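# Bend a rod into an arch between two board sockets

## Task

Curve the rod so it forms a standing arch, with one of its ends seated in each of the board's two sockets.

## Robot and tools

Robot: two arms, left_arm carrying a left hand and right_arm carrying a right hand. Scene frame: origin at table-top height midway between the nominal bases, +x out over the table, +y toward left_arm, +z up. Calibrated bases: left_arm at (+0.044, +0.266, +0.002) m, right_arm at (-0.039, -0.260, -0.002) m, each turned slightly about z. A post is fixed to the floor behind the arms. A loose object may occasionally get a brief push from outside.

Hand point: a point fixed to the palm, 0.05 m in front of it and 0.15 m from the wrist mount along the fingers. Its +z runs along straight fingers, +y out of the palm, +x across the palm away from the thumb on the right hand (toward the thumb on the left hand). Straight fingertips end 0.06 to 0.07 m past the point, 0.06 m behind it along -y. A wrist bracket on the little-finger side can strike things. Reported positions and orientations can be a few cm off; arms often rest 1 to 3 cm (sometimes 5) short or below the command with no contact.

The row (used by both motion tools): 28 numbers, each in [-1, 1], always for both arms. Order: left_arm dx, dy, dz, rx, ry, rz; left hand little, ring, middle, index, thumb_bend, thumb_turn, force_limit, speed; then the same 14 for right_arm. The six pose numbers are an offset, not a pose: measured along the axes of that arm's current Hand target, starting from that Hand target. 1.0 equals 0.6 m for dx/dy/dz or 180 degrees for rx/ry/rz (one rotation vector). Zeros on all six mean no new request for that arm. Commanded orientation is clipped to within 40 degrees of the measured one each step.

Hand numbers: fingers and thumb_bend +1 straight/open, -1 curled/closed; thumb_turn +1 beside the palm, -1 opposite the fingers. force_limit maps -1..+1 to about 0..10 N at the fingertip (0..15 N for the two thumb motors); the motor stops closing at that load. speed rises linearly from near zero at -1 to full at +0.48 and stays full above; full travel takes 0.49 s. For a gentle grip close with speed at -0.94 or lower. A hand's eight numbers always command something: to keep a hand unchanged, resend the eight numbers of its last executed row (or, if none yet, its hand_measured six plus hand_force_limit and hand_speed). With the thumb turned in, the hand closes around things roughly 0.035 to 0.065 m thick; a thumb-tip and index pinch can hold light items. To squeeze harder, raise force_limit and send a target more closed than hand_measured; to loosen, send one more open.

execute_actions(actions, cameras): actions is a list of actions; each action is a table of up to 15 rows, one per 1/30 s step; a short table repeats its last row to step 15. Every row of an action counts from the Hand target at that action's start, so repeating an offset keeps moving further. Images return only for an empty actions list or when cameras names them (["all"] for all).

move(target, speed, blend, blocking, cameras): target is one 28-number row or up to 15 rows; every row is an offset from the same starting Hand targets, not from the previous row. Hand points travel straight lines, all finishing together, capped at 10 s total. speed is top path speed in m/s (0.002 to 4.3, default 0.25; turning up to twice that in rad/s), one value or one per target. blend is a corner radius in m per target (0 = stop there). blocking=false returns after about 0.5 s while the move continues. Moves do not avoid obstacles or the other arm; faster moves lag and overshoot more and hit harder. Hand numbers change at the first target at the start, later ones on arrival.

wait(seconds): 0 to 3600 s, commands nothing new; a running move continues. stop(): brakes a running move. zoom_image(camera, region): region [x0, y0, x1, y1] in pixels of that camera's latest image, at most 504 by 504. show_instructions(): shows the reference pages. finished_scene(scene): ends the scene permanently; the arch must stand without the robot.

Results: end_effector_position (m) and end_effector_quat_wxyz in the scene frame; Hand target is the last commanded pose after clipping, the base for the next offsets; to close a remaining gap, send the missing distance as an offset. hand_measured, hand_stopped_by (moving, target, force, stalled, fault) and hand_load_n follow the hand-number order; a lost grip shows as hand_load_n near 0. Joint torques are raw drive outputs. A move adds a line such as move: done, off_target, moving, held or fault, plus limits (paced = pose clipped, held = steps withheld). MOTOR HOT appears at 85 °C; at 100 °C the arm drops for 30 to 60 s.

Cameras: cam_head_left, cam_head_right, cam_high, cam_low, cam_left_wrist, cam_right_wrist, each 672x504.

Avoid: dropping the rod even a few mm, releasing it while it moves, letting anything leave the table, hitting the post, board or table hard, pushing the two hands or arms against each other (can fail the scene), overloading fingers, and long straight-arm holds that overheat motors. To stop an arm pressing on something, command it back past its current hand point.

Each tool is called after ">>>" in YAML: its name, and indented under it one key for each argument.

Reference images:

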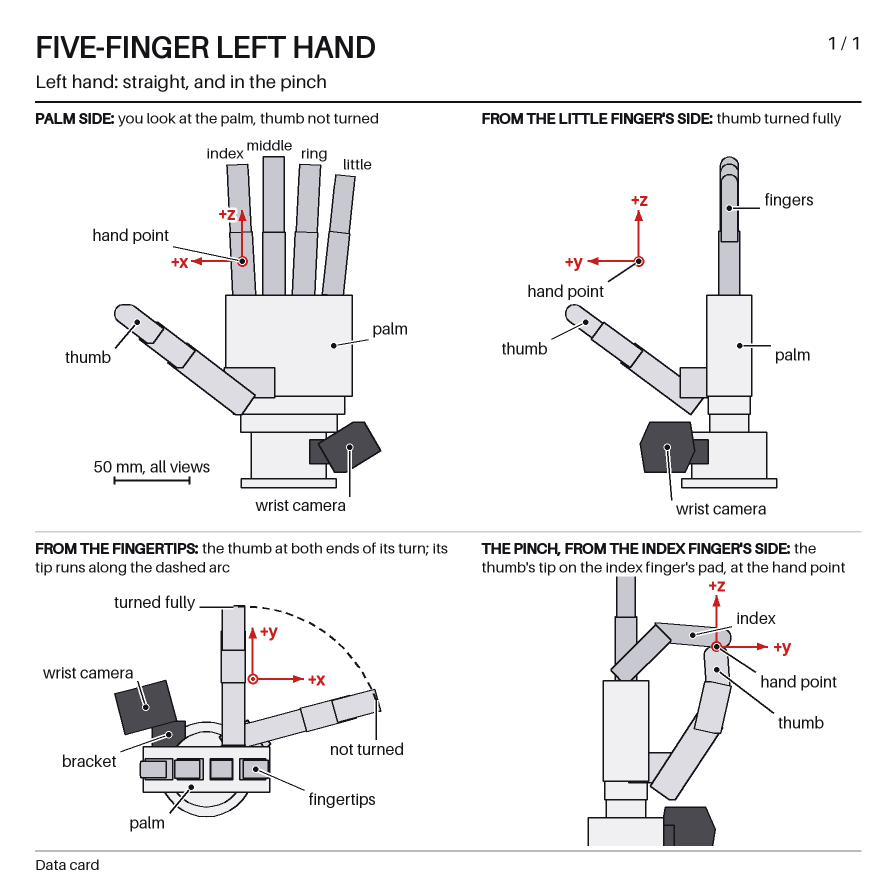

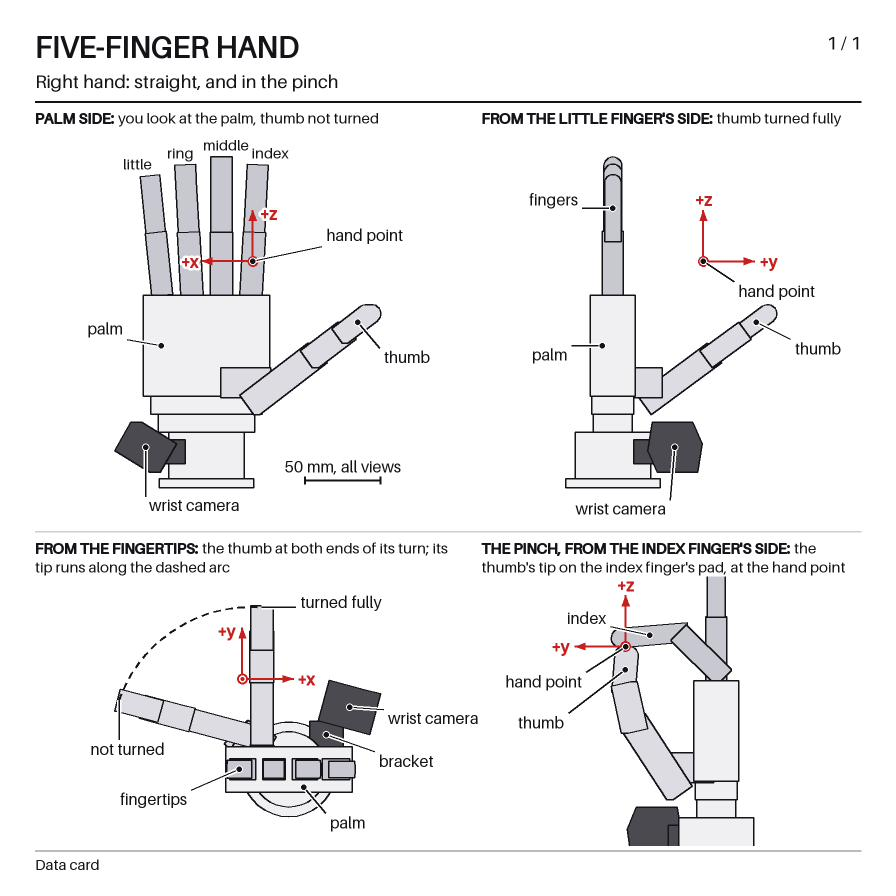

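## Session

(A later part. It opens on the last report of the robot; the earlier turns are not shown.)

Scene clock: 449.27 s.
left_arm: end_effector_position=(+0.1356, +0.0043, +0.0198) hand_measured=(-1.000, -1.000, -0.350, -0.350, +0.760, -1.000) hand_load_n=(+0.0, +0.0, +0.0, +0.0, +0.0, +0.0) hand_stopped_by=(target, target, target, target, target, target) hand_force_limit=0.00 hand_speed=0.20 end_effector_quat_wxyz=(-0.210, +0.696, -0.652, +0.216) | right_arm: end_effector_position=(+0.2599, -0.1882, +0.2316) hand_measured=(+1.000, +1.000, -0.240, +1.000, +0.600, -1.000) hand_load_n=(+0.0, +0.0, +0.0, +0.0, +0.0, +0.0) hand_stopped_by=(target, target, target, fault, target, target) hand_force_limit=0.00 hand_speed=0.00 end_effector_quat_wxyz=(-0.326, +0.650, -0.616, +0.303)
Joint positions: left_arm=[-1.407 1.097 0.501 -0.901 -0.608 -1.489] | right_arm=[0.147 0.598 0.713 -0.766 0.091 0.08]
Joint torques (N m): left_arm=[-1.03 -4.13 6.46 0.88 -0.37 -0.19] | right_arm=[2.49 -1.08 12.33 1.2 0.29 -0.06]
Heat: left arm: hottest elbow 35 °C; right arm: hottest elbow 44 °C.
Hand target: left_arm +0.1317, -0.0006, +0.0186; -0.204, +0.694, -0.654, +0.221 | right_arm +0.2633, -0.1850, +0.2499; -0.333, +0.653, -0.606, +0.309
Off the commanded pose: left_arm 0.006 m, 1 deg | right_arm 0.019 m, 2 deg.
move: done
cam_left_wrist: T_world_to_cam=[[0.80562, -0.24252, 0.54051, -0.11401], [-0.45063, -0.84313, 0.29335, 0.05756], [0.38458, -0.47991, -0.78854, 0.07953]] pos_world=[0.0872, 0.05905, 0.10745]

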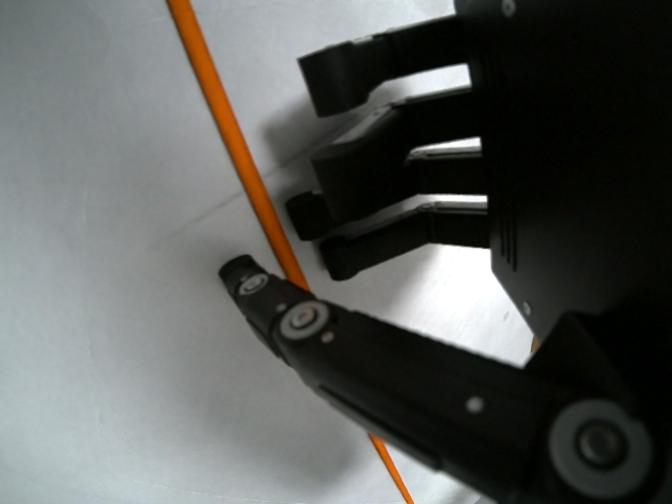

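>>> move:
  target:
    - [0,0.0038,0.0054,0,0,0, -1,-1,-0.35,-0.35,0.76,-1, 0, 0.2, 0,0,0,0,0,0, 1,1,-0.24,1,0.6,-1, 0, 0]
  speed: 0.03
  cameras: ["cam_left_wrist"]

>>> zoom_image:
  camera: "cam_left_wrist"
  region: [180, 130, 400, 350]

Scene clock: 452.97 s.
left_arm: end_effector_position=(+0.1361, +0.0011, +0.0188) hand_measured=(-1.000, -1.000, -0.350, -0.350, +0.760, -1.000) hand_load_n=(+0.0, +0.0, +0.0, +0.0, +0.0, +0.0) hand_stopped_by=(target, target, target, target, target, target) hand_force_limit=0.00 hand_speed=0.20 end_effector_quat_wxyz=(-0.207, +0.697, -0.651, +0.220) | right_arm: end_effector_position=(+0.2599, -0.1882, +0.2316) hand_measured=(+1.000, +1.000, -0.240, +1.000, +0.600, -1.000) hand_load_n=(+0.0, +0.0, +0.0, +0.0, +0.0, +0.0) hand_stopped_by=(target, target, target, fault, target, target) hand_force_limit=0.00 hand_speed=0.00 end_effector_quat_wxyz=(-0.326, +0.650, -0.616, +0.303)
Joint positions: left_arm=[-1.407 1.103 0.499 -0.884 -0.608 -1.49] | right_arm=[0.147 0.598 0.713 -0.766 0.091 0.08]
Joint torques (N m): left_arm=[-1.2 -3.55 6.15 0.85 -0.38 -0.17] | right_arm=[2.49 -1.08 12.36 1.2 0.3 -0.06]
Heat: left arm: hottest elbow 35 °C; right arm: hottest elbow 44 °C.
Hand target: left_arm +0.1317, -0.0008, +0.0147; -0.204, +0.694, -0.654, +0.221 | right_arm +0.2633, -0.1850, +0.2499; -0.333, +0.653, -0.606, +0.309
Off the commanded pose: left_arm 0.006 m, 1 deg | right_arm 0.019 m, 2 deg.
move: done
cam_left_wrist: T_world_to_cam=[[0.80524, -0.23569, 0.54409, -0.11458], [-0.44993, -0.84052, 0.3018, 0.05516], [0.38619, -0.48783, -0.78287, 0.0766]] pos_world=[0.0875, 0.05673, 0.10566]

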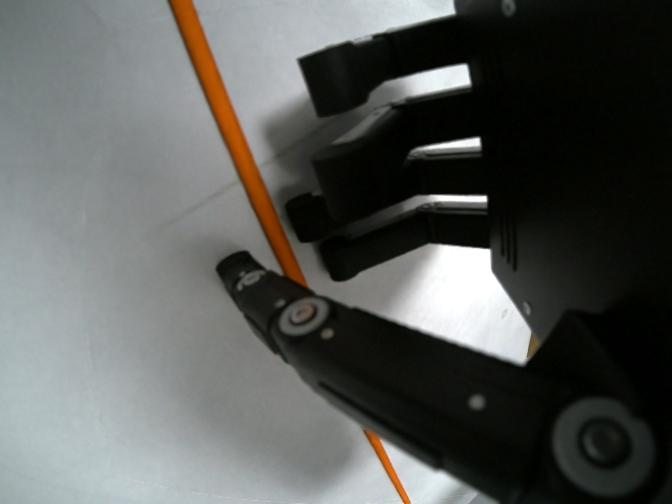

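Scaled by 2.291 from the camera's image (finer frame: 960x720).

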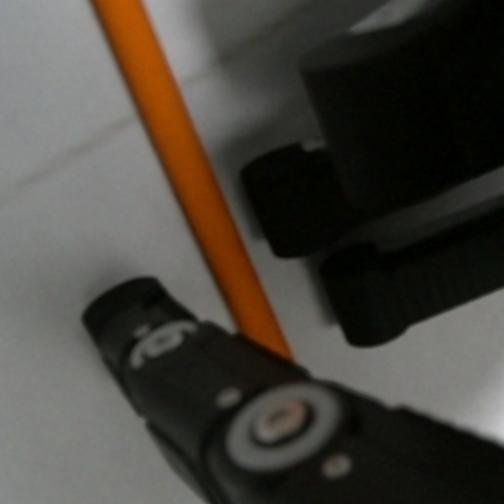

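>>> move:
  target:
    - [0,-0.002,-0.003,0,0,0, -1,-1,-0.35,-0.35,0.3,-1, -0.4, -0.8, 0,0,0,0,0,0, 1,1,-0.24,1,0.6,-1, 0, 0]
  speed: 0.03
  cameras: ["cam_left_wrist"]

>>> zoom_image:
  camera: "cam_left_wrist"
  region: [180, 130, 400, 350]

Scene clock: 458.40 s.
left_arm: end_effector_position=(+0.1329, +0.0001, +0.0186) hand_measured=(-1.000, -1.000, -0.350, -0.350, +0.478, -1.000) hand_load_n=(+0.0, +0.0, +0.0, +0.0, +4.5, +0.0) hand_stopped_by=(target, target, target, target, force, target) hand_force_limit=-0.40 hand_speed=-0.80 end_effector_quat_wxyz=(-0.203, +0.695, -0.654, +0.219) | right_arm: end_effector_position=(+0.2599, -0.1882, +0.2316) hand_measured=(+1.000, +1.000, -0.240, +1.000, +0.600, -1.000) hand_load_n=(+0.0, +0.0, +0.0, +0.0, +0.0, +0.0) hand_stopped_by=(target, target, target, fault, target, target) hand_force_limit=0.00 hand_speed=0.00 end_effector_quat_wxyz=(-0.326, +0.650, -0.616, +0.303)
Joint positions: left_arm=[-1.414 1.102 0.499 -0.884 -0.601 -1.491] | right_arm=[0.147 0.598 0.713 -0.766 0.091 0.08]
Joint torques (N m): left_arm=[-0.5 -4.25 6.5 0.5 -0.62 -0.17] | right_arm=[2.49 -1.14 12.34 1.2 0.29 -0.06]
Heat: left arm: hottest elbow 34 °C; right arm: hottest elbow 44 °C.
Hand target: left_arm +0.1317, -0.0008, +0.0169; -0.204, +0.694, -0.654, +0.221 | right_arm +0.2633, -0.1850, +0.2499; -0.333, +0.653, -0.606, +0.309
Off the commanded pose: left_arm 0.002 m, 0 deg | right_arm 0.019 m, 2 deg.
move: done
cam_left_wrist: T_world_to_cam=[[0.8069, -0.24081, 0.53937, -0.1123], [-0.45432, -0.83658, 0.30616, 0.05348], [0.3775, -0.49209, -0.78444, 0.07849]] pos_world=[0.08528, 0.05632, 0.10576]

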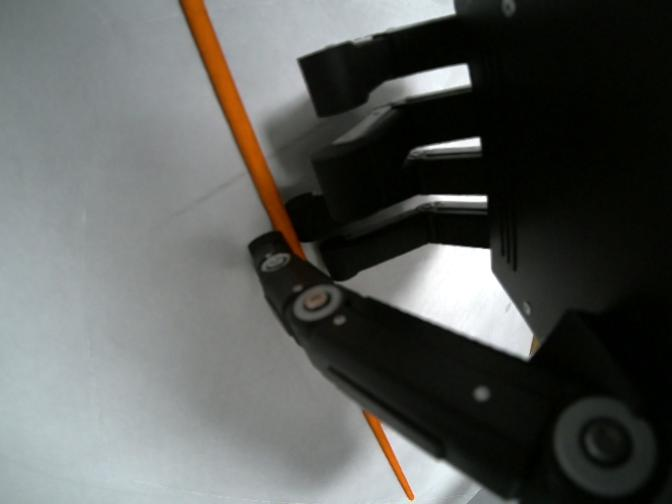

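Scaled by 2.291 from the camera's image (finer frame: 960x720).

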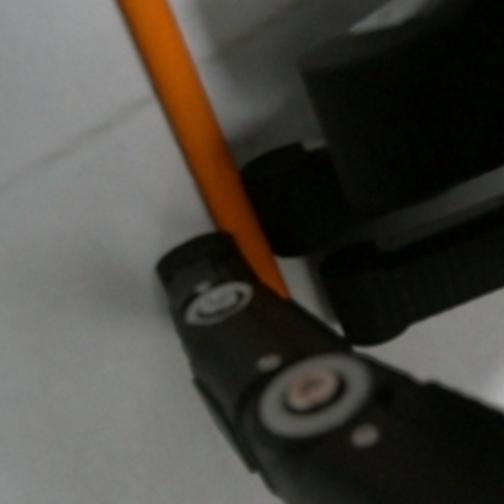

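>>> move:
  target:
    - [0,0,0,0,0,0, -1,-1,-0.55,-0.55,0.3,-1, -0.4, -0.85, 0,0,0,0,0,0, 1,1,-0.24,1,0.6,-1, 0, 0]
  speed: 0.03
  cameras: ["cam_left_wrist"]

>>> zoom_image:
  camera: "cam_left_wrist"
  region: [180, 130, 400, 350]

Scene clock: 461.60 s.
left_arm: end_effector_position=(+0.1337, +0.0001, +0.0189) hand_measured=(-1.000, -1.000, -0.550, -0.550, +0.480, -1.000) hand_load_n=(+0.0, +0.0, -1.0, +0.0, +6.5, -0.5) hand_stopped_by=(target, target, target, target, force, target) hand_force_limit=-0.40 hand_speed=-0.85 end_effector_quat_wxyz=(-0.204, +0.696, -0.652, +0.220) | right_arm: end_effector_position=(+0.2599, -0.1882, +0.2316) hand_measured=(+1.000, +1.000, -0.240, +1.000, +0.600, -1.000) hand_load_n=(+0.0, +0.0, +0.0, +0.0, -0.5, +0.0) hand_stopped_by=(target, target, target, fault, target, target) hand_force_limit=0.00 hand_speed=0.00 end_effector_quat_wxyz=(-0.326, +0.650, -0.616, +0.303)
Joint positions: left_arm=[-1.414 1.102 0.499 -0.884 -0.605 -1.493] | right_arm=[0.147 0.598 0.713 -0.766 0.091 0.08]
Joint torques (N m): left_arm=[-0.09 -4.42 6.41 0.53 -0.45 -0.14] | right_arm=[2.49 -1.14 12.36 1.2 0.3 -0.06]
Heat: left arm: hottest elbow 34 °C; right arm: hottest elbow 44 °C.
Hand target: left_arm +0.1317, -0.0008, +0.0169; -0.204, +0.694, -0.654, +0.221 | right_arm +0.2633, -0.1850, +0.2499; -0.333, +0.653, -0.606, +0.309
Off the commanded pose: left_arm 0.003 m, 0 deg | right_arm 0.019 m, 2 deg.
move: done
cam_left_wrist: T_world_to_cam=[[0.80539, -0.23853, 0.54264, -0.11292], [-0.45361, -0.83732, 0.30519, 0.05362], [0.38157, -0.49194, -0.78256, 0.07777]] pos_world=[0.08559, 0.05622, 0.10576]

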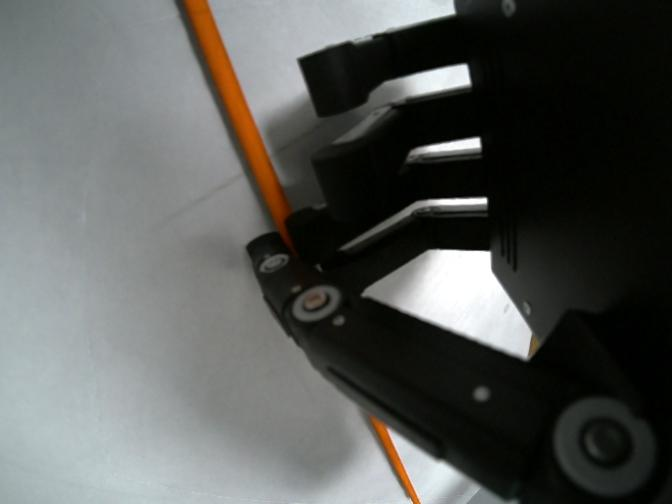

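Scaled by 2.291 from the camera's image (finer frame: 960x720).

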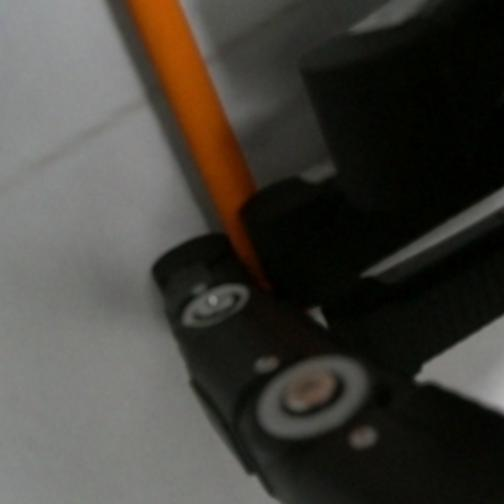

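>>> move:
  target:
    - [0,0,0,0,0,0, -1,-1,-0.35,-0.35,0.6,-1, -0.4, -0.5, 0,0,0,0,0,0, 1,1,-0.24,1,0.6,-1, 0, 0]
  speed: 0.03
  cameras: ["cam_left_wrist"]

>>> zoom_image:
  camera: "cam_left_wrist"
  region: [180, 130, 400, 350]

Scene clock: 467.90 s.
left_arm: end_effector_position=(+0.1345, +0.0001, +0.0191) hand_measured=(-1.000, -1.000, -0.350, -0.350, +0.600, -1.000) hand_load_n=(+0.0, +0.5, +0.0, +0.0, -1.0, -0.5) hand_stopped_by=(target, target, target, target, target, target) hand_force_limit=-0.40 hand_speed=-0.50 end_effector_quat_wxyz=(-0.206, +0.696, -0.652, +0.221) | right_arm: end_effector_position=(+0.2599, -0.1882, +0.2316) hand_measured=(+1.000, +1.000, -0.240, +1.000, +0.600, -1.000) hand_load_n=(+0.0, -0.5, +0.0, +0.0, +0.5, +0.0) hand_stopped_by=(target, target, target, fault, target, target) hand_force_limit=0.00 hand_speed=0.00 end_effector_quat_wxyz=(-0.326, +0.650, -0.616, +0.303)
Joint positions: left_arm=[-1.414 1.102 0.499 -0.884 -0.609 -1.494] | right_arm=[0.147 0.598 0.713 -0.766 0.091 0.08]
Joint torques (N m): left_arm=[-0.56 -3.9 6.43 0.46 -0.32 -0.15] | right_arm=[2.49 -1.08 12.34 1.21 0.3 -0.06]
Heat: left arm: hottest elbow 34 °C; right arm: hottest elbow 45 °C.
Hand target: left_arm +0.1317, -0.0008, +0.0169; -0.204, +0.694, -0.654, +0.221 | right_arm +0.2633, -0.1850, +0.2499; -0.333, +0.653, -0.606, +0.309
Off the commanded pose: left_arm 0.004 m, 0 deg | right_arm 0.019 m, 2 deg.
move: done
cam_left_wrist: T_world_to_cam=[[0.80361, -0.23745, 0.54574, -0.11354], [-0.45375, -0.83781, 0.30361, 0.05398], [0.38514, -0.49162, -0.78101, 0.0772]] pos_world=[0.086, 0.05622, 0.10587]

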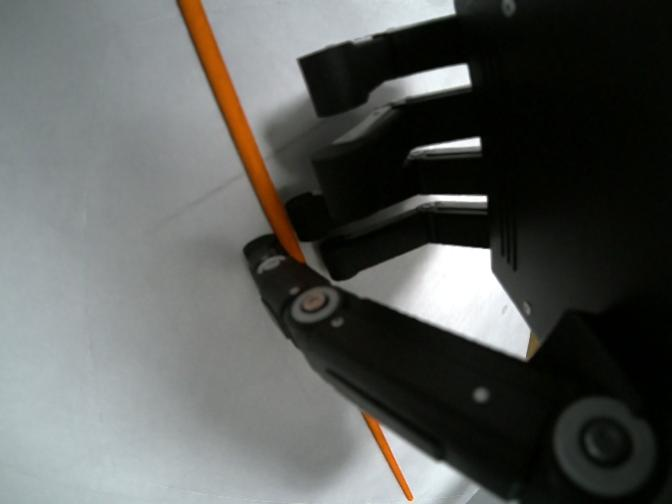

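Scaled by 2.291 from the camera's image (finer frame: 960x720).

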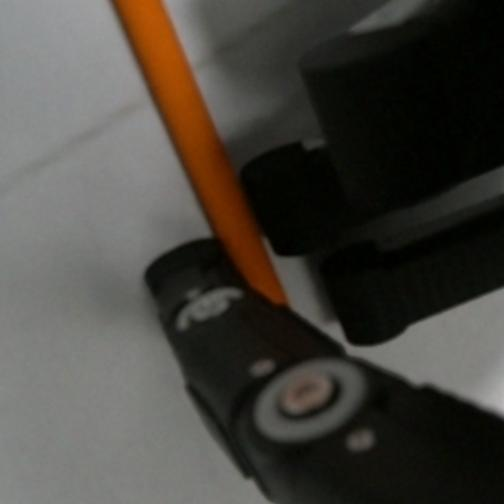

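>>> move:
  target:
    - [0,0,0,0,0,0, -1,-1,-0.35,-0.4,0.2,-1, 0.0, -0.85, 0,0,0,0,0,0, 1,1,-0.24,1,0.6,-1, 0, 0]
  speed: 0.03
  cameras: ["cam_left_wrist"]

>>> zoom_image:
  camera: "cam_left_wrist"
  region: [180, 130, 400, 350]

Scene clock: 474.03 s.
left_arm: end_effector_position=(+0.1331, -0.0001, +0.0187) hand_measured=(-1.000, -1.000, -0.350, -0.400, +0.454, -1.000) hand_load_n=(+0.0, +0.0, +0.0, +0.0, +7.5, -0.5) hand_stopped_by=(target, target, target, target, force, target) hand_force_limit=0.00 hand_speed=-0.85 end_effector_quat_wxyz=(-0.203, +0.696, -0.653, +0.219) | right_arm: end_effector_position=(+0.2599, -0.1882, +0.2316) hand_measured=(+1.000, +1.000, -0.240, +1.000, +0.600, -1.000) hand_load_n=(+0.0, +0.0, +0.0, +0.0, +0.0, -0.5) hand_stopped_by=(target, target, target, fault, target, target) hand_force_limit=0.00 hand_speed=0.00 end_effector_quat_wxyz=(-0.326, +0.650, -0.616, +0.303)
Joint positions: left_arm=[-1.415 1.102 0.499 -0.884 -0.602 -1.494] | right_arm=[0.147 0.598 0.713 -0.766 0.091 0.08]
Joint torques (N m): left_arm=[-0.15 -3.9 6.48 0.47 -0.58 -0.11] | right_arm=[2.49 -1.08 12.34 1.2 0.29 -0.06]
Heat: left arm: hottest elbow 34 °C; right arm: hottest elbow 45 °C.
Hand target: left_arm +0.1316, -0.0008, +0.0169; -0.204, +0.694, -0.654, +0.221 | right_arm +0.2633, -0.1850, +0.2499; -0.333, +0.653, -0.606, +0.309
Off the commanded pose: left_arm 0.002 m, 0 deg | right_arm 0.019 m, 2 deg.
move: done
cam_left_wrist: T_world_to_cam=[[0.8069, -0.2377, 0.54075, -0.11262], [-0.45248, -0.8372, 0.30717, 0.05311], [0.3797, -0.49254, -0.78309, 0.078]] pos_world=[0.08529, 0.05612, 0.10566]

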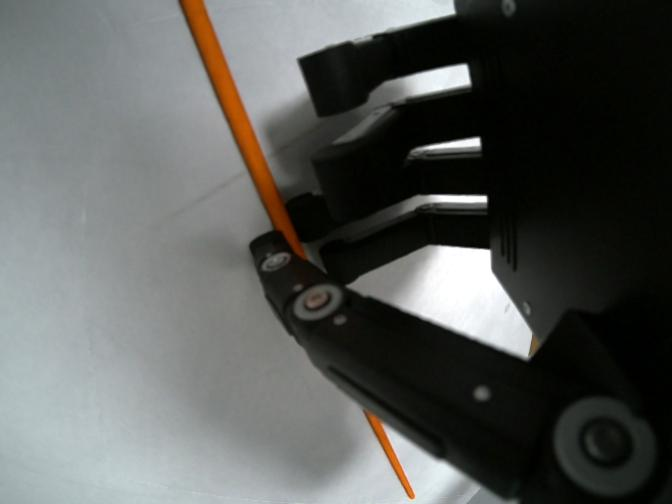

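Scaled by 2.291 from the camera's image (finer frame: 960x720).

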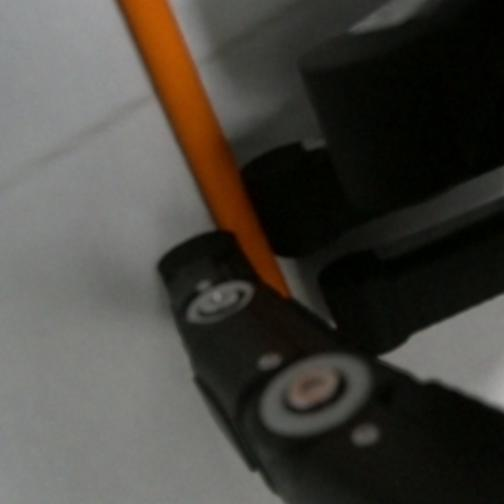

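>>> move:
  target:
    - [0,0,0,0,0,0, -1,-1,-0.35,-0.5,0.2,-1, -0.6, -0.85, 0,0,0,0,0,0, 1,1,-0.24,1,0.6,-1, 0, 0]
  speed: 0.03
  cameras: []

>>> move:
  target:
    - [0,-0.019,-0.027,0,0,0, -1,-1,-0.35,-0.5,0.2,-1, -0.6, -0.85, 0,0,0,0,0,0, 1,1,-0.24,1,0.6,-1, 0, 0]
  speed: 0.02
  cameras: ["cam_left_wrist"]

>>> zoom_image:
  camera: "cam_left_wrist"
  region: [180, 130, 400, 350]

Scene clock: 478.77 s.
left_arm: end_effector_position=(+0.1331, -0.0001, +0.0187) hand_measured=(-1.000, -1.000, -0.350, -0.500, +0.454, -1.000) hand_load_n=(+0.0, +0.0, +0.0, +0.0, +7.5, -0.5) hand_stopped_by=(target, target, target, target, force, target) hand_force_limit=-0.60 hand_speed=-0.85 end_effector_quat_wxyz=(-0.203, +0.696, -0.653, +0.219) | right_arm: end_effector_position=(+0.2599, -0.1882, +0.2316) hand_measured=(+1.000, +1.000, -0.240, +1.000, +0.600, -1.000) hand_load_n=(-0.5, +0.0, +0.0, +0.0, +0.0, +0.0) hand_stopped_by=(target, target, target, fault, target, target) hand_force_limit=0.00 hand_speed=0.00 end_effector_quat_wxyz=(-0.326, +0.650, -0.616, +0.303)
Joint positions: left_arm=[-1.415 1.102 0.499 -0.884 -0.602 -1.494] | right_arm=[0.147 0.598 0.713 -0.766 0.091 0.08]
Joint torques (N m): left_arm=[-0.56 -3.84 6.45 0.44 -0.6 -0.1] | right_arm=[2.49 -1.08 12.34 1.2 0.3 -0.06]
Heat: left arm: hottest elbow 33 °C; right arm: hottest elbow 45 °C.
Hand target: left_arm +0.1316, -0.0008, +0.0169; -0.204, +0.694, -0.654, +0.221 | right_arm +0.2633, -0.1850, +0.2499; -0.333, +0.653, -0.606, +0.309
Off the commanded pose: left_arm 0.002 m, 0 deg | right_arm 0.019 m, 2 deg.
move: done

Scene clock: 480.13 s.
left_arm: end_effector_position=(+0.1319, +0.0126, +0.0234) hand_measured=(-1.000, -1.000, -0.350, -0.500, +0.454, -1.000) hand_load_n=(+0.5, +0.0, +2.0, +0.0, +3.0, +0.0) hand_stopped_by=(target, target, target, target, force, target) hand_force_limit=-0.60 hand_speed=-0.85 end_effector_quat_wxyz=(-0.213, +0.693, -0.656, +0.209) | right_arm: end_effector_position=(+0.2599, -0.1882, +0.2316) hand_measured=(+1.000, +1.000, -0.240, +1.000, +0.600, -1.000) hand_load_n=(+0.0, +0.0, +0.0, +0.0, +0.0, +0.0) hand_stopped_by=(target, target, target, fault, target, target) hand_force_limit=0.00 hand_speed=0.00 end_effector_quat_wxyz=(-0.326, +0.650, -0.616, +0.303)
Joint positions: left_arm=[-1.415 1.072 0.499 -0.944 -0.603 -1.494] | right_arm=[0.147 0.598 0.713 -0.766 0.091 0.08]
Joint torques (N m): left_arm=[-0.79 -5.36 9.14 -0.31 -0.52 -0.11] | right_arm=[2.49 -1.08 12.34 1.18 0.3 -0.06]
Heat: left arm: hottest elbow 33 °C; right arm: hottest elbow 45 °C.
Hand target: left_arm +0.1316, +0.0001, +0.0367; -0.204, +0.694, -0.654, +0.221 | right_arm +0.2633, -0.1850, +0.2499; -0.333, +0.653, -0.606, +0.309
Off the commanded pose: left_arm 0.018 m, 2 deg | right_arm 0.019 m, 2 deg.
move: off_target (left_arm)
cam_left_wrist: T_world_to_cam=[[0.80821, -0.25397, 0.53132, -0.11085], [-0.45173, -0.84619, 0.28267, 0.06231], [0.37781, -0.46847, -0.79862, 0.08883]] pos_world=[0.08418, 0.06618, 0.11223]

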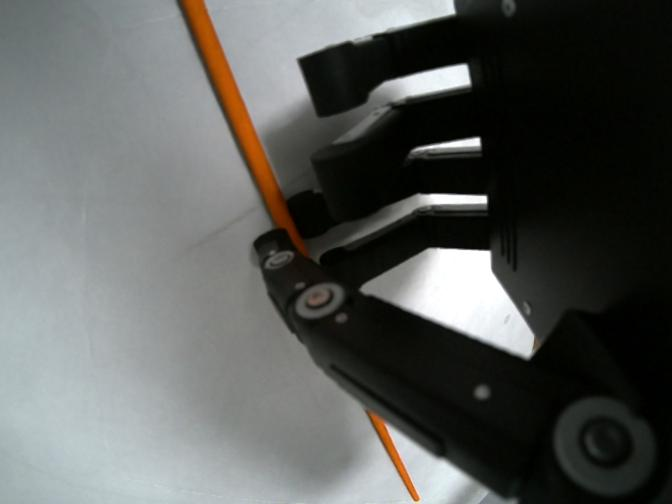

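Scaled by 2.291 from the camera's image (finer frame: 960x720).

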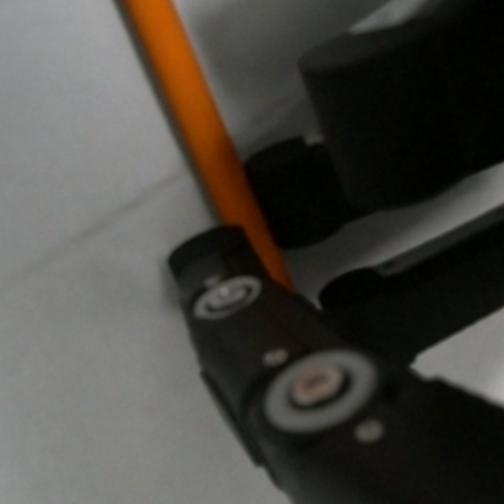

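>>> move:
  target:
    - [0,0,0,0,0,0, -1,-1,-0.35,-0.5,0.1,-1, 0.0, -0.85, 0,0,0,0,0,0, 1,1,-0.24,1,0.6,-1, 0, 0]
  speed: 0.03
  cameras: ["cam_left_wrist"]

>>> zoom_image:
  camera: "cam_left_wrist"
  region: [180, 130, 400, 350]

Scene clock: 484.60 s.
left_arm: end_effector_position=(+0.1319, +0.0126, +0.0234) hand_measured=(-1.000, -1.000, -0.350, -0.500, +0.408, -1.000) hand_load_n=(+0.5, +0.0, +5.5, +0.0, +7.0, +0.0) hand_stopped_by=(target, target, target, target, force, target) hand_force_limit=0.00 hand_speed=-0.85 end_effector_quat_wxyz=(-0.213, +0.693, -0.656, +0.209) | right_arm: end_effector_position=(+0.2599, -0.1882, +0.2316) hand_measured=(+1.000, +1.000, -0.240, +1.000, +0.600, -1.000) hand_load_n=(+0.0, +0.0, +0.0, +0.0, +0.0, +0.0) hand_stopped_by=(target, target, target, fault, target, target) hand_force_limit=0.00 hand_speed=0.00 end_effector_quat_wxyz=(-0.326, +0.650, -0.616, +0.303)
Joint positions: left_arm=[-1.415 1.072 0.499 -0.944 -0.603 -1.494] | right_arm=[0.147 0.598 0.713 -0.766 0.091 0.08]
Joint torques (N m): left_arm=[-0.03 -4.95 9.03 -0.2 -0.52 -0.09] | right_arm=[2.49 -1.08 12.34 1.2 0.3 -0.06]
Heat: left arm: hottest elbow 33 °C; right arm: hottest elbow 45 °C.
Hand target: left_arm +0.1316, +0.0000, +0.0367; -0.204, +0.694, -0.654, +0.221 | right_arm +0.2633, -0.1850, +0.2499; -0.333, +0.653, -0.606, +0.309
Off the commanded pose: left_arm 0.018 m, 2 deg | right_arm 0.019 m, 2 deg.
move: done
cam_left_wrist: T_world_to_cam=[[0.80821, -0.25397, 0.53132, -0.11085], [-0.45173, -0.84619, 0.28267, 0.06231], [0.37781, -0.46847, -0.79862, 0.08883]] pos_world=[0.08418, 0.06618, 0.11223]

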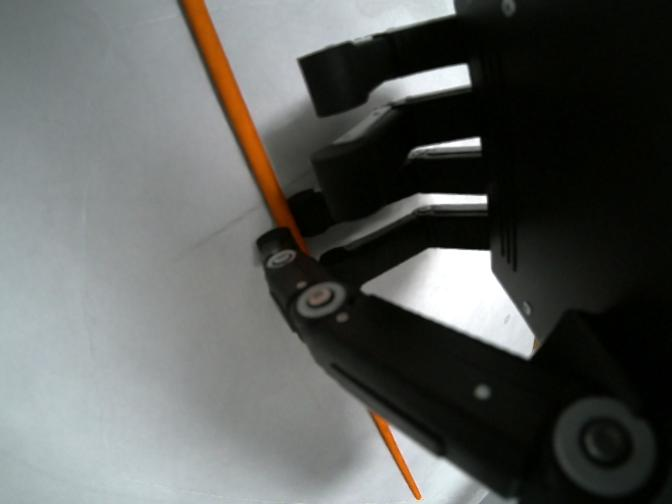

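Scaled by 2.291 from the camera's image (finer frame: 960x720).

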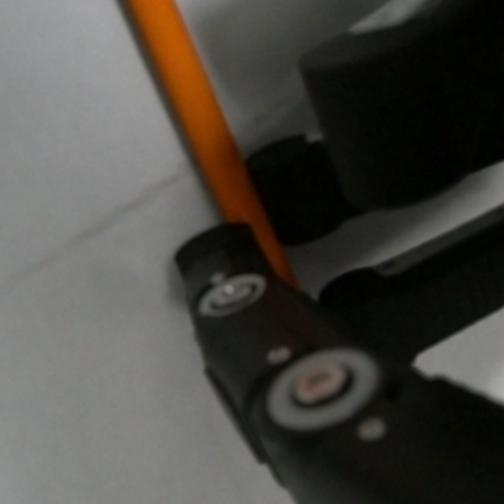

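>>> move:
  target:
    - [0,-0.038,-0.054,0,0,0, -1,-1,-0.35,-0.5,0.1,-1, 0.0, -0.85, 0,0,0,0,0,0, 1,1,-0.24,1,0.6,-1, 0, 0]
  speed: 0.03
  cameras: ["cam_left_wrist","cam_head_left","cam_high"]

>>> zoom_image:
  camera: "cam_left_wrist"
  region: [180, 130, 400, 350]

Scene clock: 490.67 s.
left_arm: end_effector_position=(+0.1311, +0.0195, +0.0561) hand_measured=(-1.000, -1.000, -0.350, -0.500, +0.408, -1.000) hand_load_n=(+0.0, +0.0, +5.5, +0.0, +7.0, +0.0) hand_stopped_by=(target, target, target, target, force, target) hand_force_limit=0.00 hand_speed=-0.85 end_effector_quat_wxyz=(-0.218, +0.692, -0.658, +0.203) | right_arm: end_effector_position=(+0.2599, -0.1882, +0.2316) hand_measured=(+1.000, +1.000, -0.240, +1.000, +0.600, -1.000) hand_load_n=(+0.0, +0.0, +0.0, +0.0, +0.0, +0.0) hand_stopped_by=(target, target, target, fault, target, target) hand_force_limit=0.00 hand_speed=0.00 end_effector_quat_wxyz=(-0.326, +0.650, -0.616, +0.303)
Joint positions: left_arm=[-1.415 0.997 0.554 -1.089 -0.603 -1.494] | right_arm=[0.147 0.598 0.713 -0.766 0.091 0.08]
Joint torques (N m): left_arm=[-0.38 -4.84 10.92 -0.34 -0.53 -0.1] | right_arm=[2.49 -1.08 12.34 1.2 0.3 -0.06]
Heat: left arm: hottest elbow 33 °C; right arm: hottest elbow 45 °C.
Hand target: left_arm +0.1317, +0.0017, +0.0762; -0.204, +0.694, -0.654, +0.221 | right_arm +0.2633, -0.1850, +0.2499; -0.333, +0.653, -0.606, +0.309
Off the commanded pose: left_arm 0.027 m, 3 deg | right_arm 0.019 m, 2 deg.
move: off_target (left_arm)
cam_left_wrist: T_world_to_cam=[[0.8091, -0.26185, 0.52611, -0.1255], [-0.45129, -0.85028, 0.27085, 0.05923], [0.37642, -0.45657, -0.80613, 0.11874]] pos_world=[0.08358, 0.07171, 0.14571]
Images, in order (width x height): cam_head_left 672x504, cam_high 672x504, cam_left_wrist 672x504.

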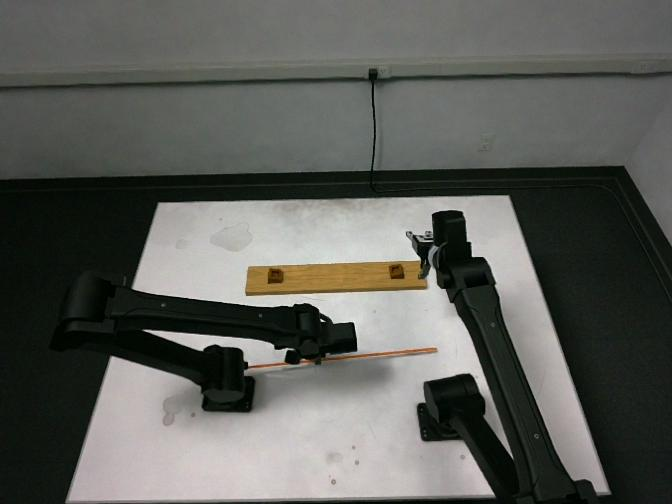

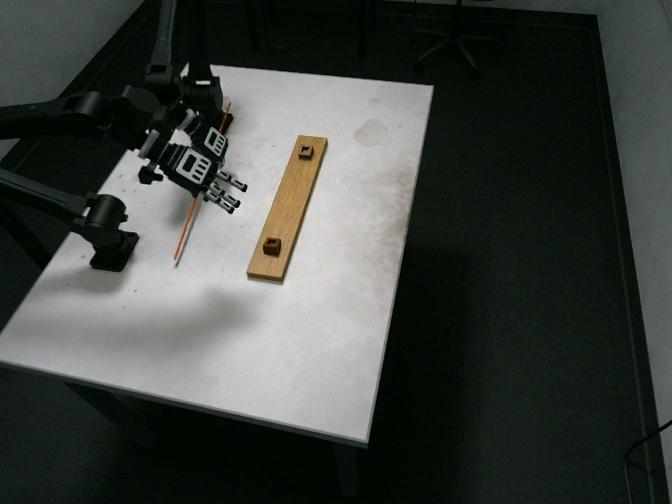

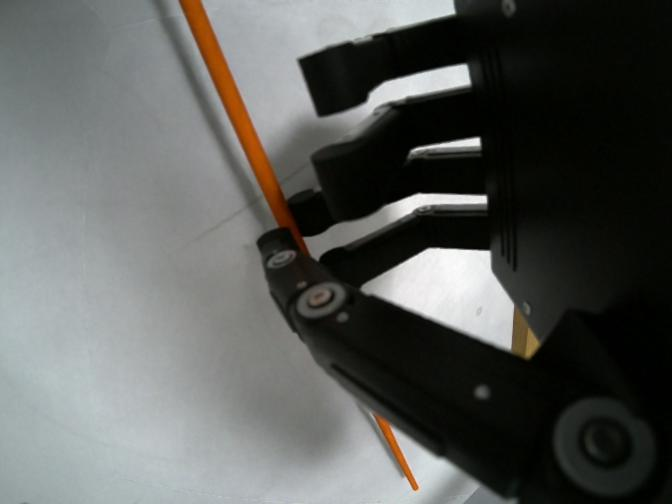

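Scaled by 2.291 from the camera's image (finer frame: 960x720).

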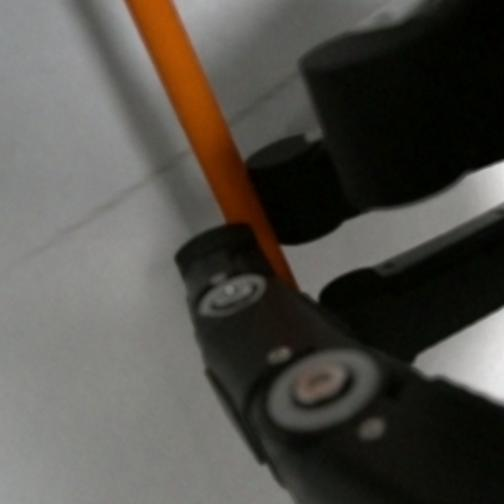

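>>> move:
  target:
    - [0.015,-0.182,-0.0633,0,0,0, -1,-1,-0.35,-0.5,0.1,-1, 0.0, -0.85, 0,0,0,0,0,0, 1,1,-0.24,1,0.6,-1, 0, 0]
    - [0.0298,-0.441,0.1183,0,0.0095,0.0137, -1,-1,-0.35,-0.5,0.1,-1, 0.0, -0.85, 0,0,0,0,0,0, 1,1,-0.24,1,0.6,-1, 0, 0]
  speed: 0.07
  blend: 0.03
  cameras: ["cam_left_wrist","cam_head_left","cam_head_right","cam_high"]

Scene clock: 507.47 s.
left_arm: end_effector_position=(+0.3674, +0.0109, +0.1460) hand_measured=(-1.000, -1.000, -0.350, -0.500, +0.408, -1.000) hand_load_n=(+0.0, +0.0, +5.5, +0.0, +7.0, +0.5) hand_stopped_by=(target, target, target, target, force, target) hand_force_limit=0.00 hand_speed=-0.85 end_effector_quat_wxyz=(-0.195, +0.677, -0.682, +0.197) | right_arm: end_effector_position=(+0.2599, -0.1882, +0.2316) hand_measured=(+1.000, +1.000, -0.240, +1.000, +0.600, -1.000) hand_load_n=(+0.0, +0.0, +0.0, +0.0, +0.0, +0.0) hand_stopped_by=(target, target, target, fault, target, target) hand_force_limit=0.00 hand_speed=0.00 end_effector_quat_wxyz=(-0.326, +0.650, -0.616, +0.303)
Joint positions: left_arm=[-0.647 1.208 0.937 -0.844 -0.341 -0.602] | right_arm=[0.147 0.598 0.713 -0.766 0.091 0.08]
Joint torques (N m): left_arm=[0.73 -8.29 12.62 1.55 -0.11 0.06] | right_arm=[2.43 -1.08 12.34 1.2 0.3 -0.06]
Heat: left arm: hottest elbow 35 °C; right arm: hottest elbow 45 °C.
Hand target: left_arm +0.3896, -0.0002, +0.1702; -0.199, +0.677, -0.672, +0.227 | right_arm +0.2633, -0.1850, +0.2499; -0.333, +0.653, -0.606, +0.309
Off the commanded pose: left_arm 0.035 m, 4 deg | right_arm 0.019 m, 2 deg.
move: off_target (left_arm)
cam_left_wrist: T_world_to_cam=[[0.81403, -0.30586, 0.49376, -0.36289], [-0.48844, -0.8205, 0.297, 0.14372], [0.31429, -0.48294, -0.81731, 0.1231]] pos_world=[0.32691, 0.06638, 0.2371]
Images, in order (width x height): cam_head_left 672x504, cam_head_right 672x504, cam_high 672x504, cam_left_wrist 672x504.

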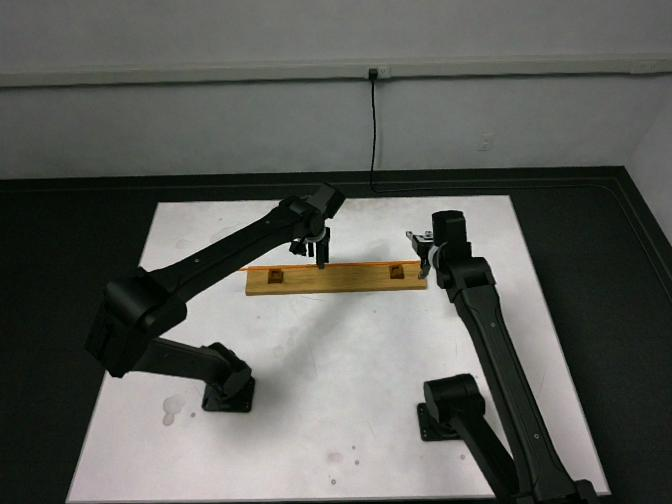

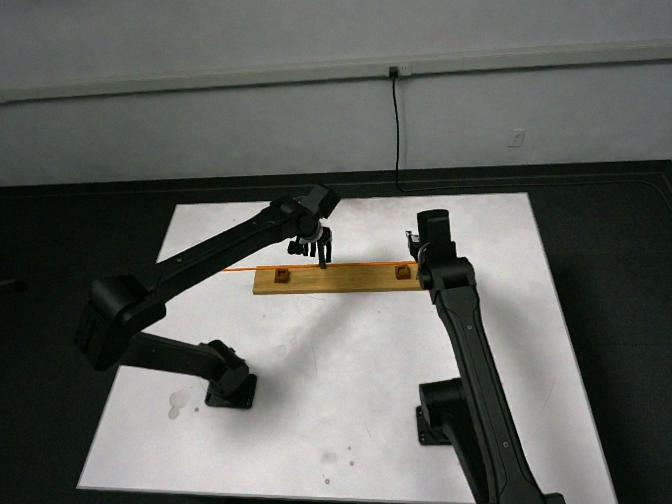

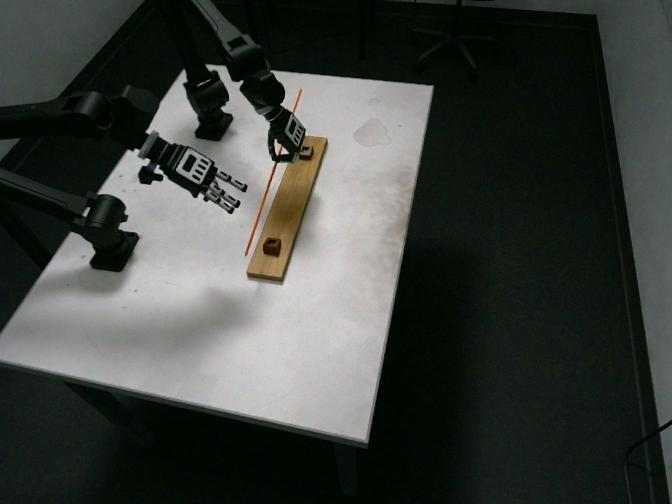

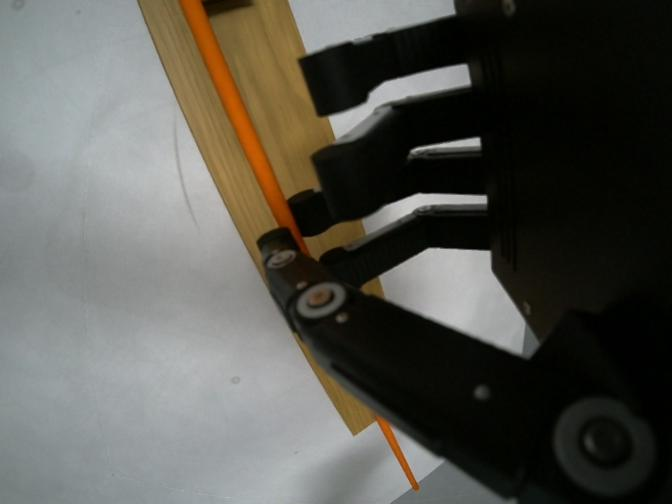

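>>> zoom_image:
  camera: "cam_head_left"
  region: [220, 230, 460, 310]

>>> zoom_image:
  camera: "cam_head_right"
  region: [210, 230, 450, 310]

>>> zoom_image:
  camera: "cam_high"
  region: [230, 80, 340, 290]

Scaled by 2.100.

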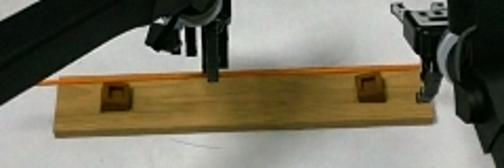

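Scaled by 2.100.

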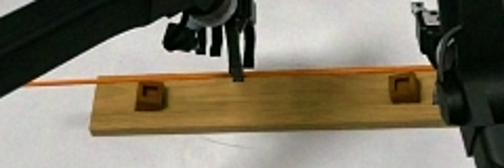

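Scaled by 2.400.

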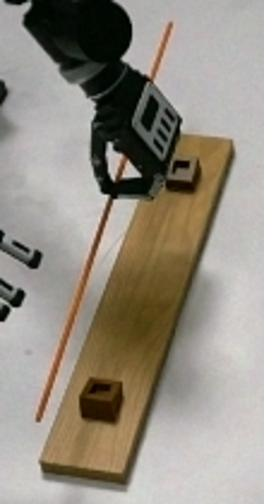

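>>> move:
  target:
    - [0.0397,-0.0005,0.1043,0.015,0.0271,0.0066, -1,-1,-0.35,-0.5,0.1,-1, 0.0, -0.85, 0,0,0,0,0,0, 1,1,-0.24,1,0.6,-1, 0, 0]
  speed: 0.05
  cameras: ["cam_left_wrist","cam_head_left","cam_head_right","cam_high","cam_right_wrist"]

>>> zoom_image:
  camera: "cam_head_left"
  region: [220, 230, 460, 310]

>>> zoom_image:
  camera: "cam_head_right"
  region: [210, 230, 450, 310]

>>> zoom_image:
  camera: "cam_high"
  region: [230, 80, 340, 290]

Scene clock: 536.60 s.
left_arm: end_effector_position=(+0.4169, -0.0288, +0.1183) hand_measured=(-1.000, -1.000, -0.350, -0.500, +0.408, -1.000) hand_load_n=(+0.0, +0.0, +5.5, +0.0, +7.5, +0.0) hand_stopped_by=(target, target, target, target, force, target) hand_force_limit=0.00 hand_speed=-0.85 end_effector_quat_wxyz=(-0.185, +0.654, -0.685, +0.262) | right_arm: end_effector_position=(+0.2599, -0.1882, +0.2316) hand_measured=(+1.000, +1.000, -0.240, +1.000, +0.600, -1.000) hand_load_n=(+0.0, +0.0, -0.5, +0.0, +0.0, +0.0) hand_stopped_by=(target, target, target, fault, target, target) hand_force_limit=0.00 hand_speed=0.00 end_effector_quat_wxyz=(-0.326, +0.650, -0.616, +0.303)
Joint positions: left_arm=[-0.624 1.333 0.93 -0.57 -0.279 -0.532] | right_arm=[0.147 0.598 0.713 -0.766 0.091 0.08]
Joint torques (N m): left_arm=[1.38 -10.23 8.4 1.84 -0.06 0.02] | right_arm=[2.49 -1.08 12.34 1.2 0.29 -0.06]
Heat: left arm: hottest elbow 35 °C; right arm: hottest elbow 46 °C.
Hand target: left_arm +0.4257, -0.0262, +0.1201; -0.188, +0.655, -0.681, +0.269 | right_arm +0.2633, -0.1850, +0.2499; -0.333, +0.653, -0.606, +0.309
Off the commanded pose: left_arm 0.009 m, 1 deg | right_arm 0.019 m, 2 deg.
move: done
cam_left_wrist: T_world_to_cam=[[0.74967, -0.30808, 0.58573, -0.38576], [-0.5658, -0.75747, 0.32575, 0.17431], [0.34332, -0.57561, -0.74216, 0.04201]] pos_world=[0.3734, 0.03737, 0.20035]
cam_right_wrist: T_world_to_cam=[[-0.54627, -0.26656, -0.79406, 0.2794], [-0.58269, 0.80197, 0.13164, 0.27306], [0.60172, 0.5346, -0.59341, 0.19739]] pos_world=[0.19296, -0.25003, 0.30304]
Images, in order (width x height): cam_head_left 672x504, cam_head_right 672x504, cam_high 672x504, cam_left_wrist 672x504, cam_right_wrist 672x504.

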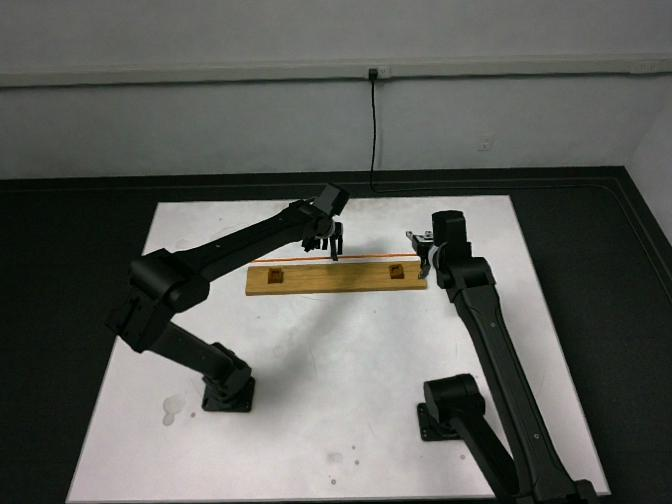

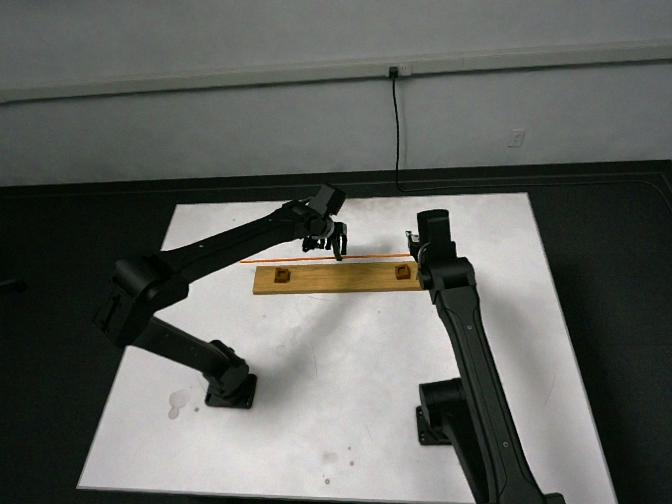

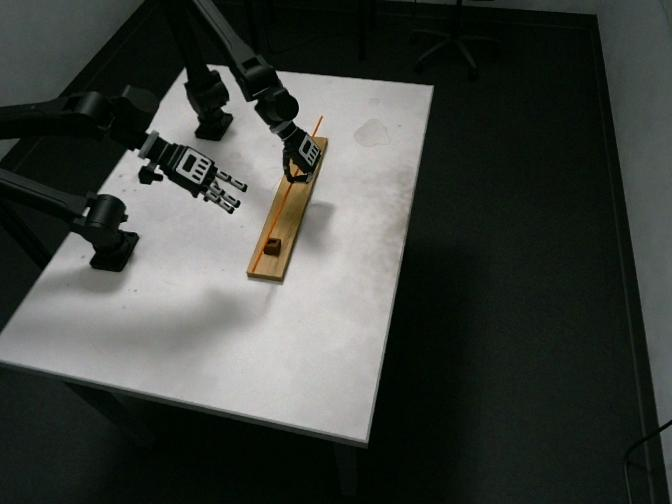

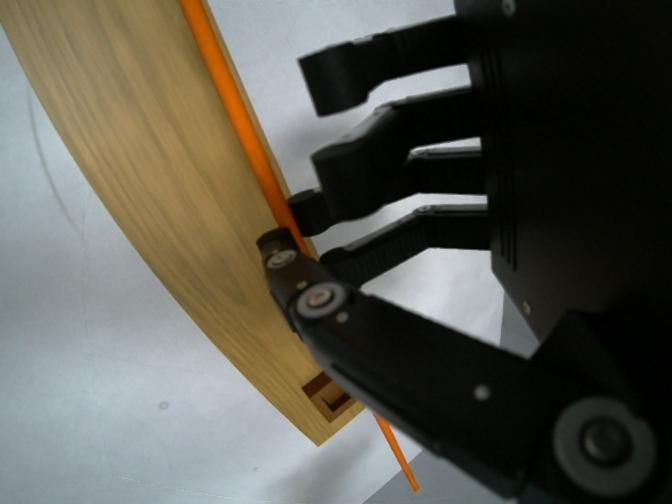

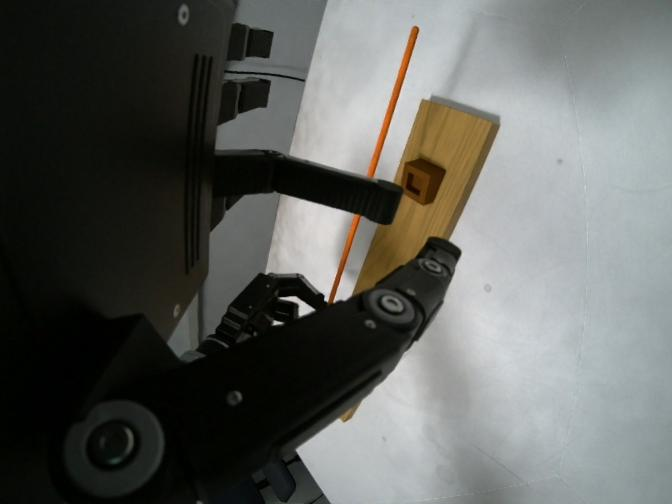

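Scaled by 2.100.

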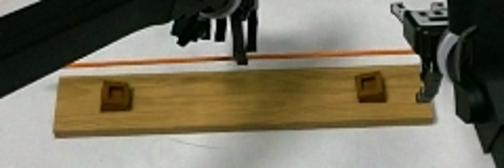

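Scaled by 2.100.

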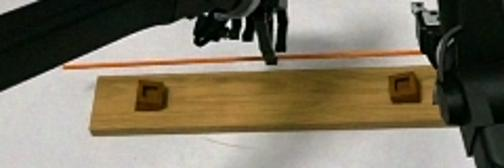

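Scaled by 2.400.

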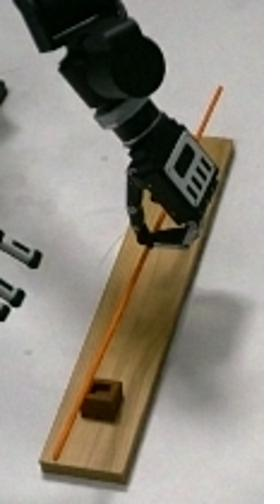

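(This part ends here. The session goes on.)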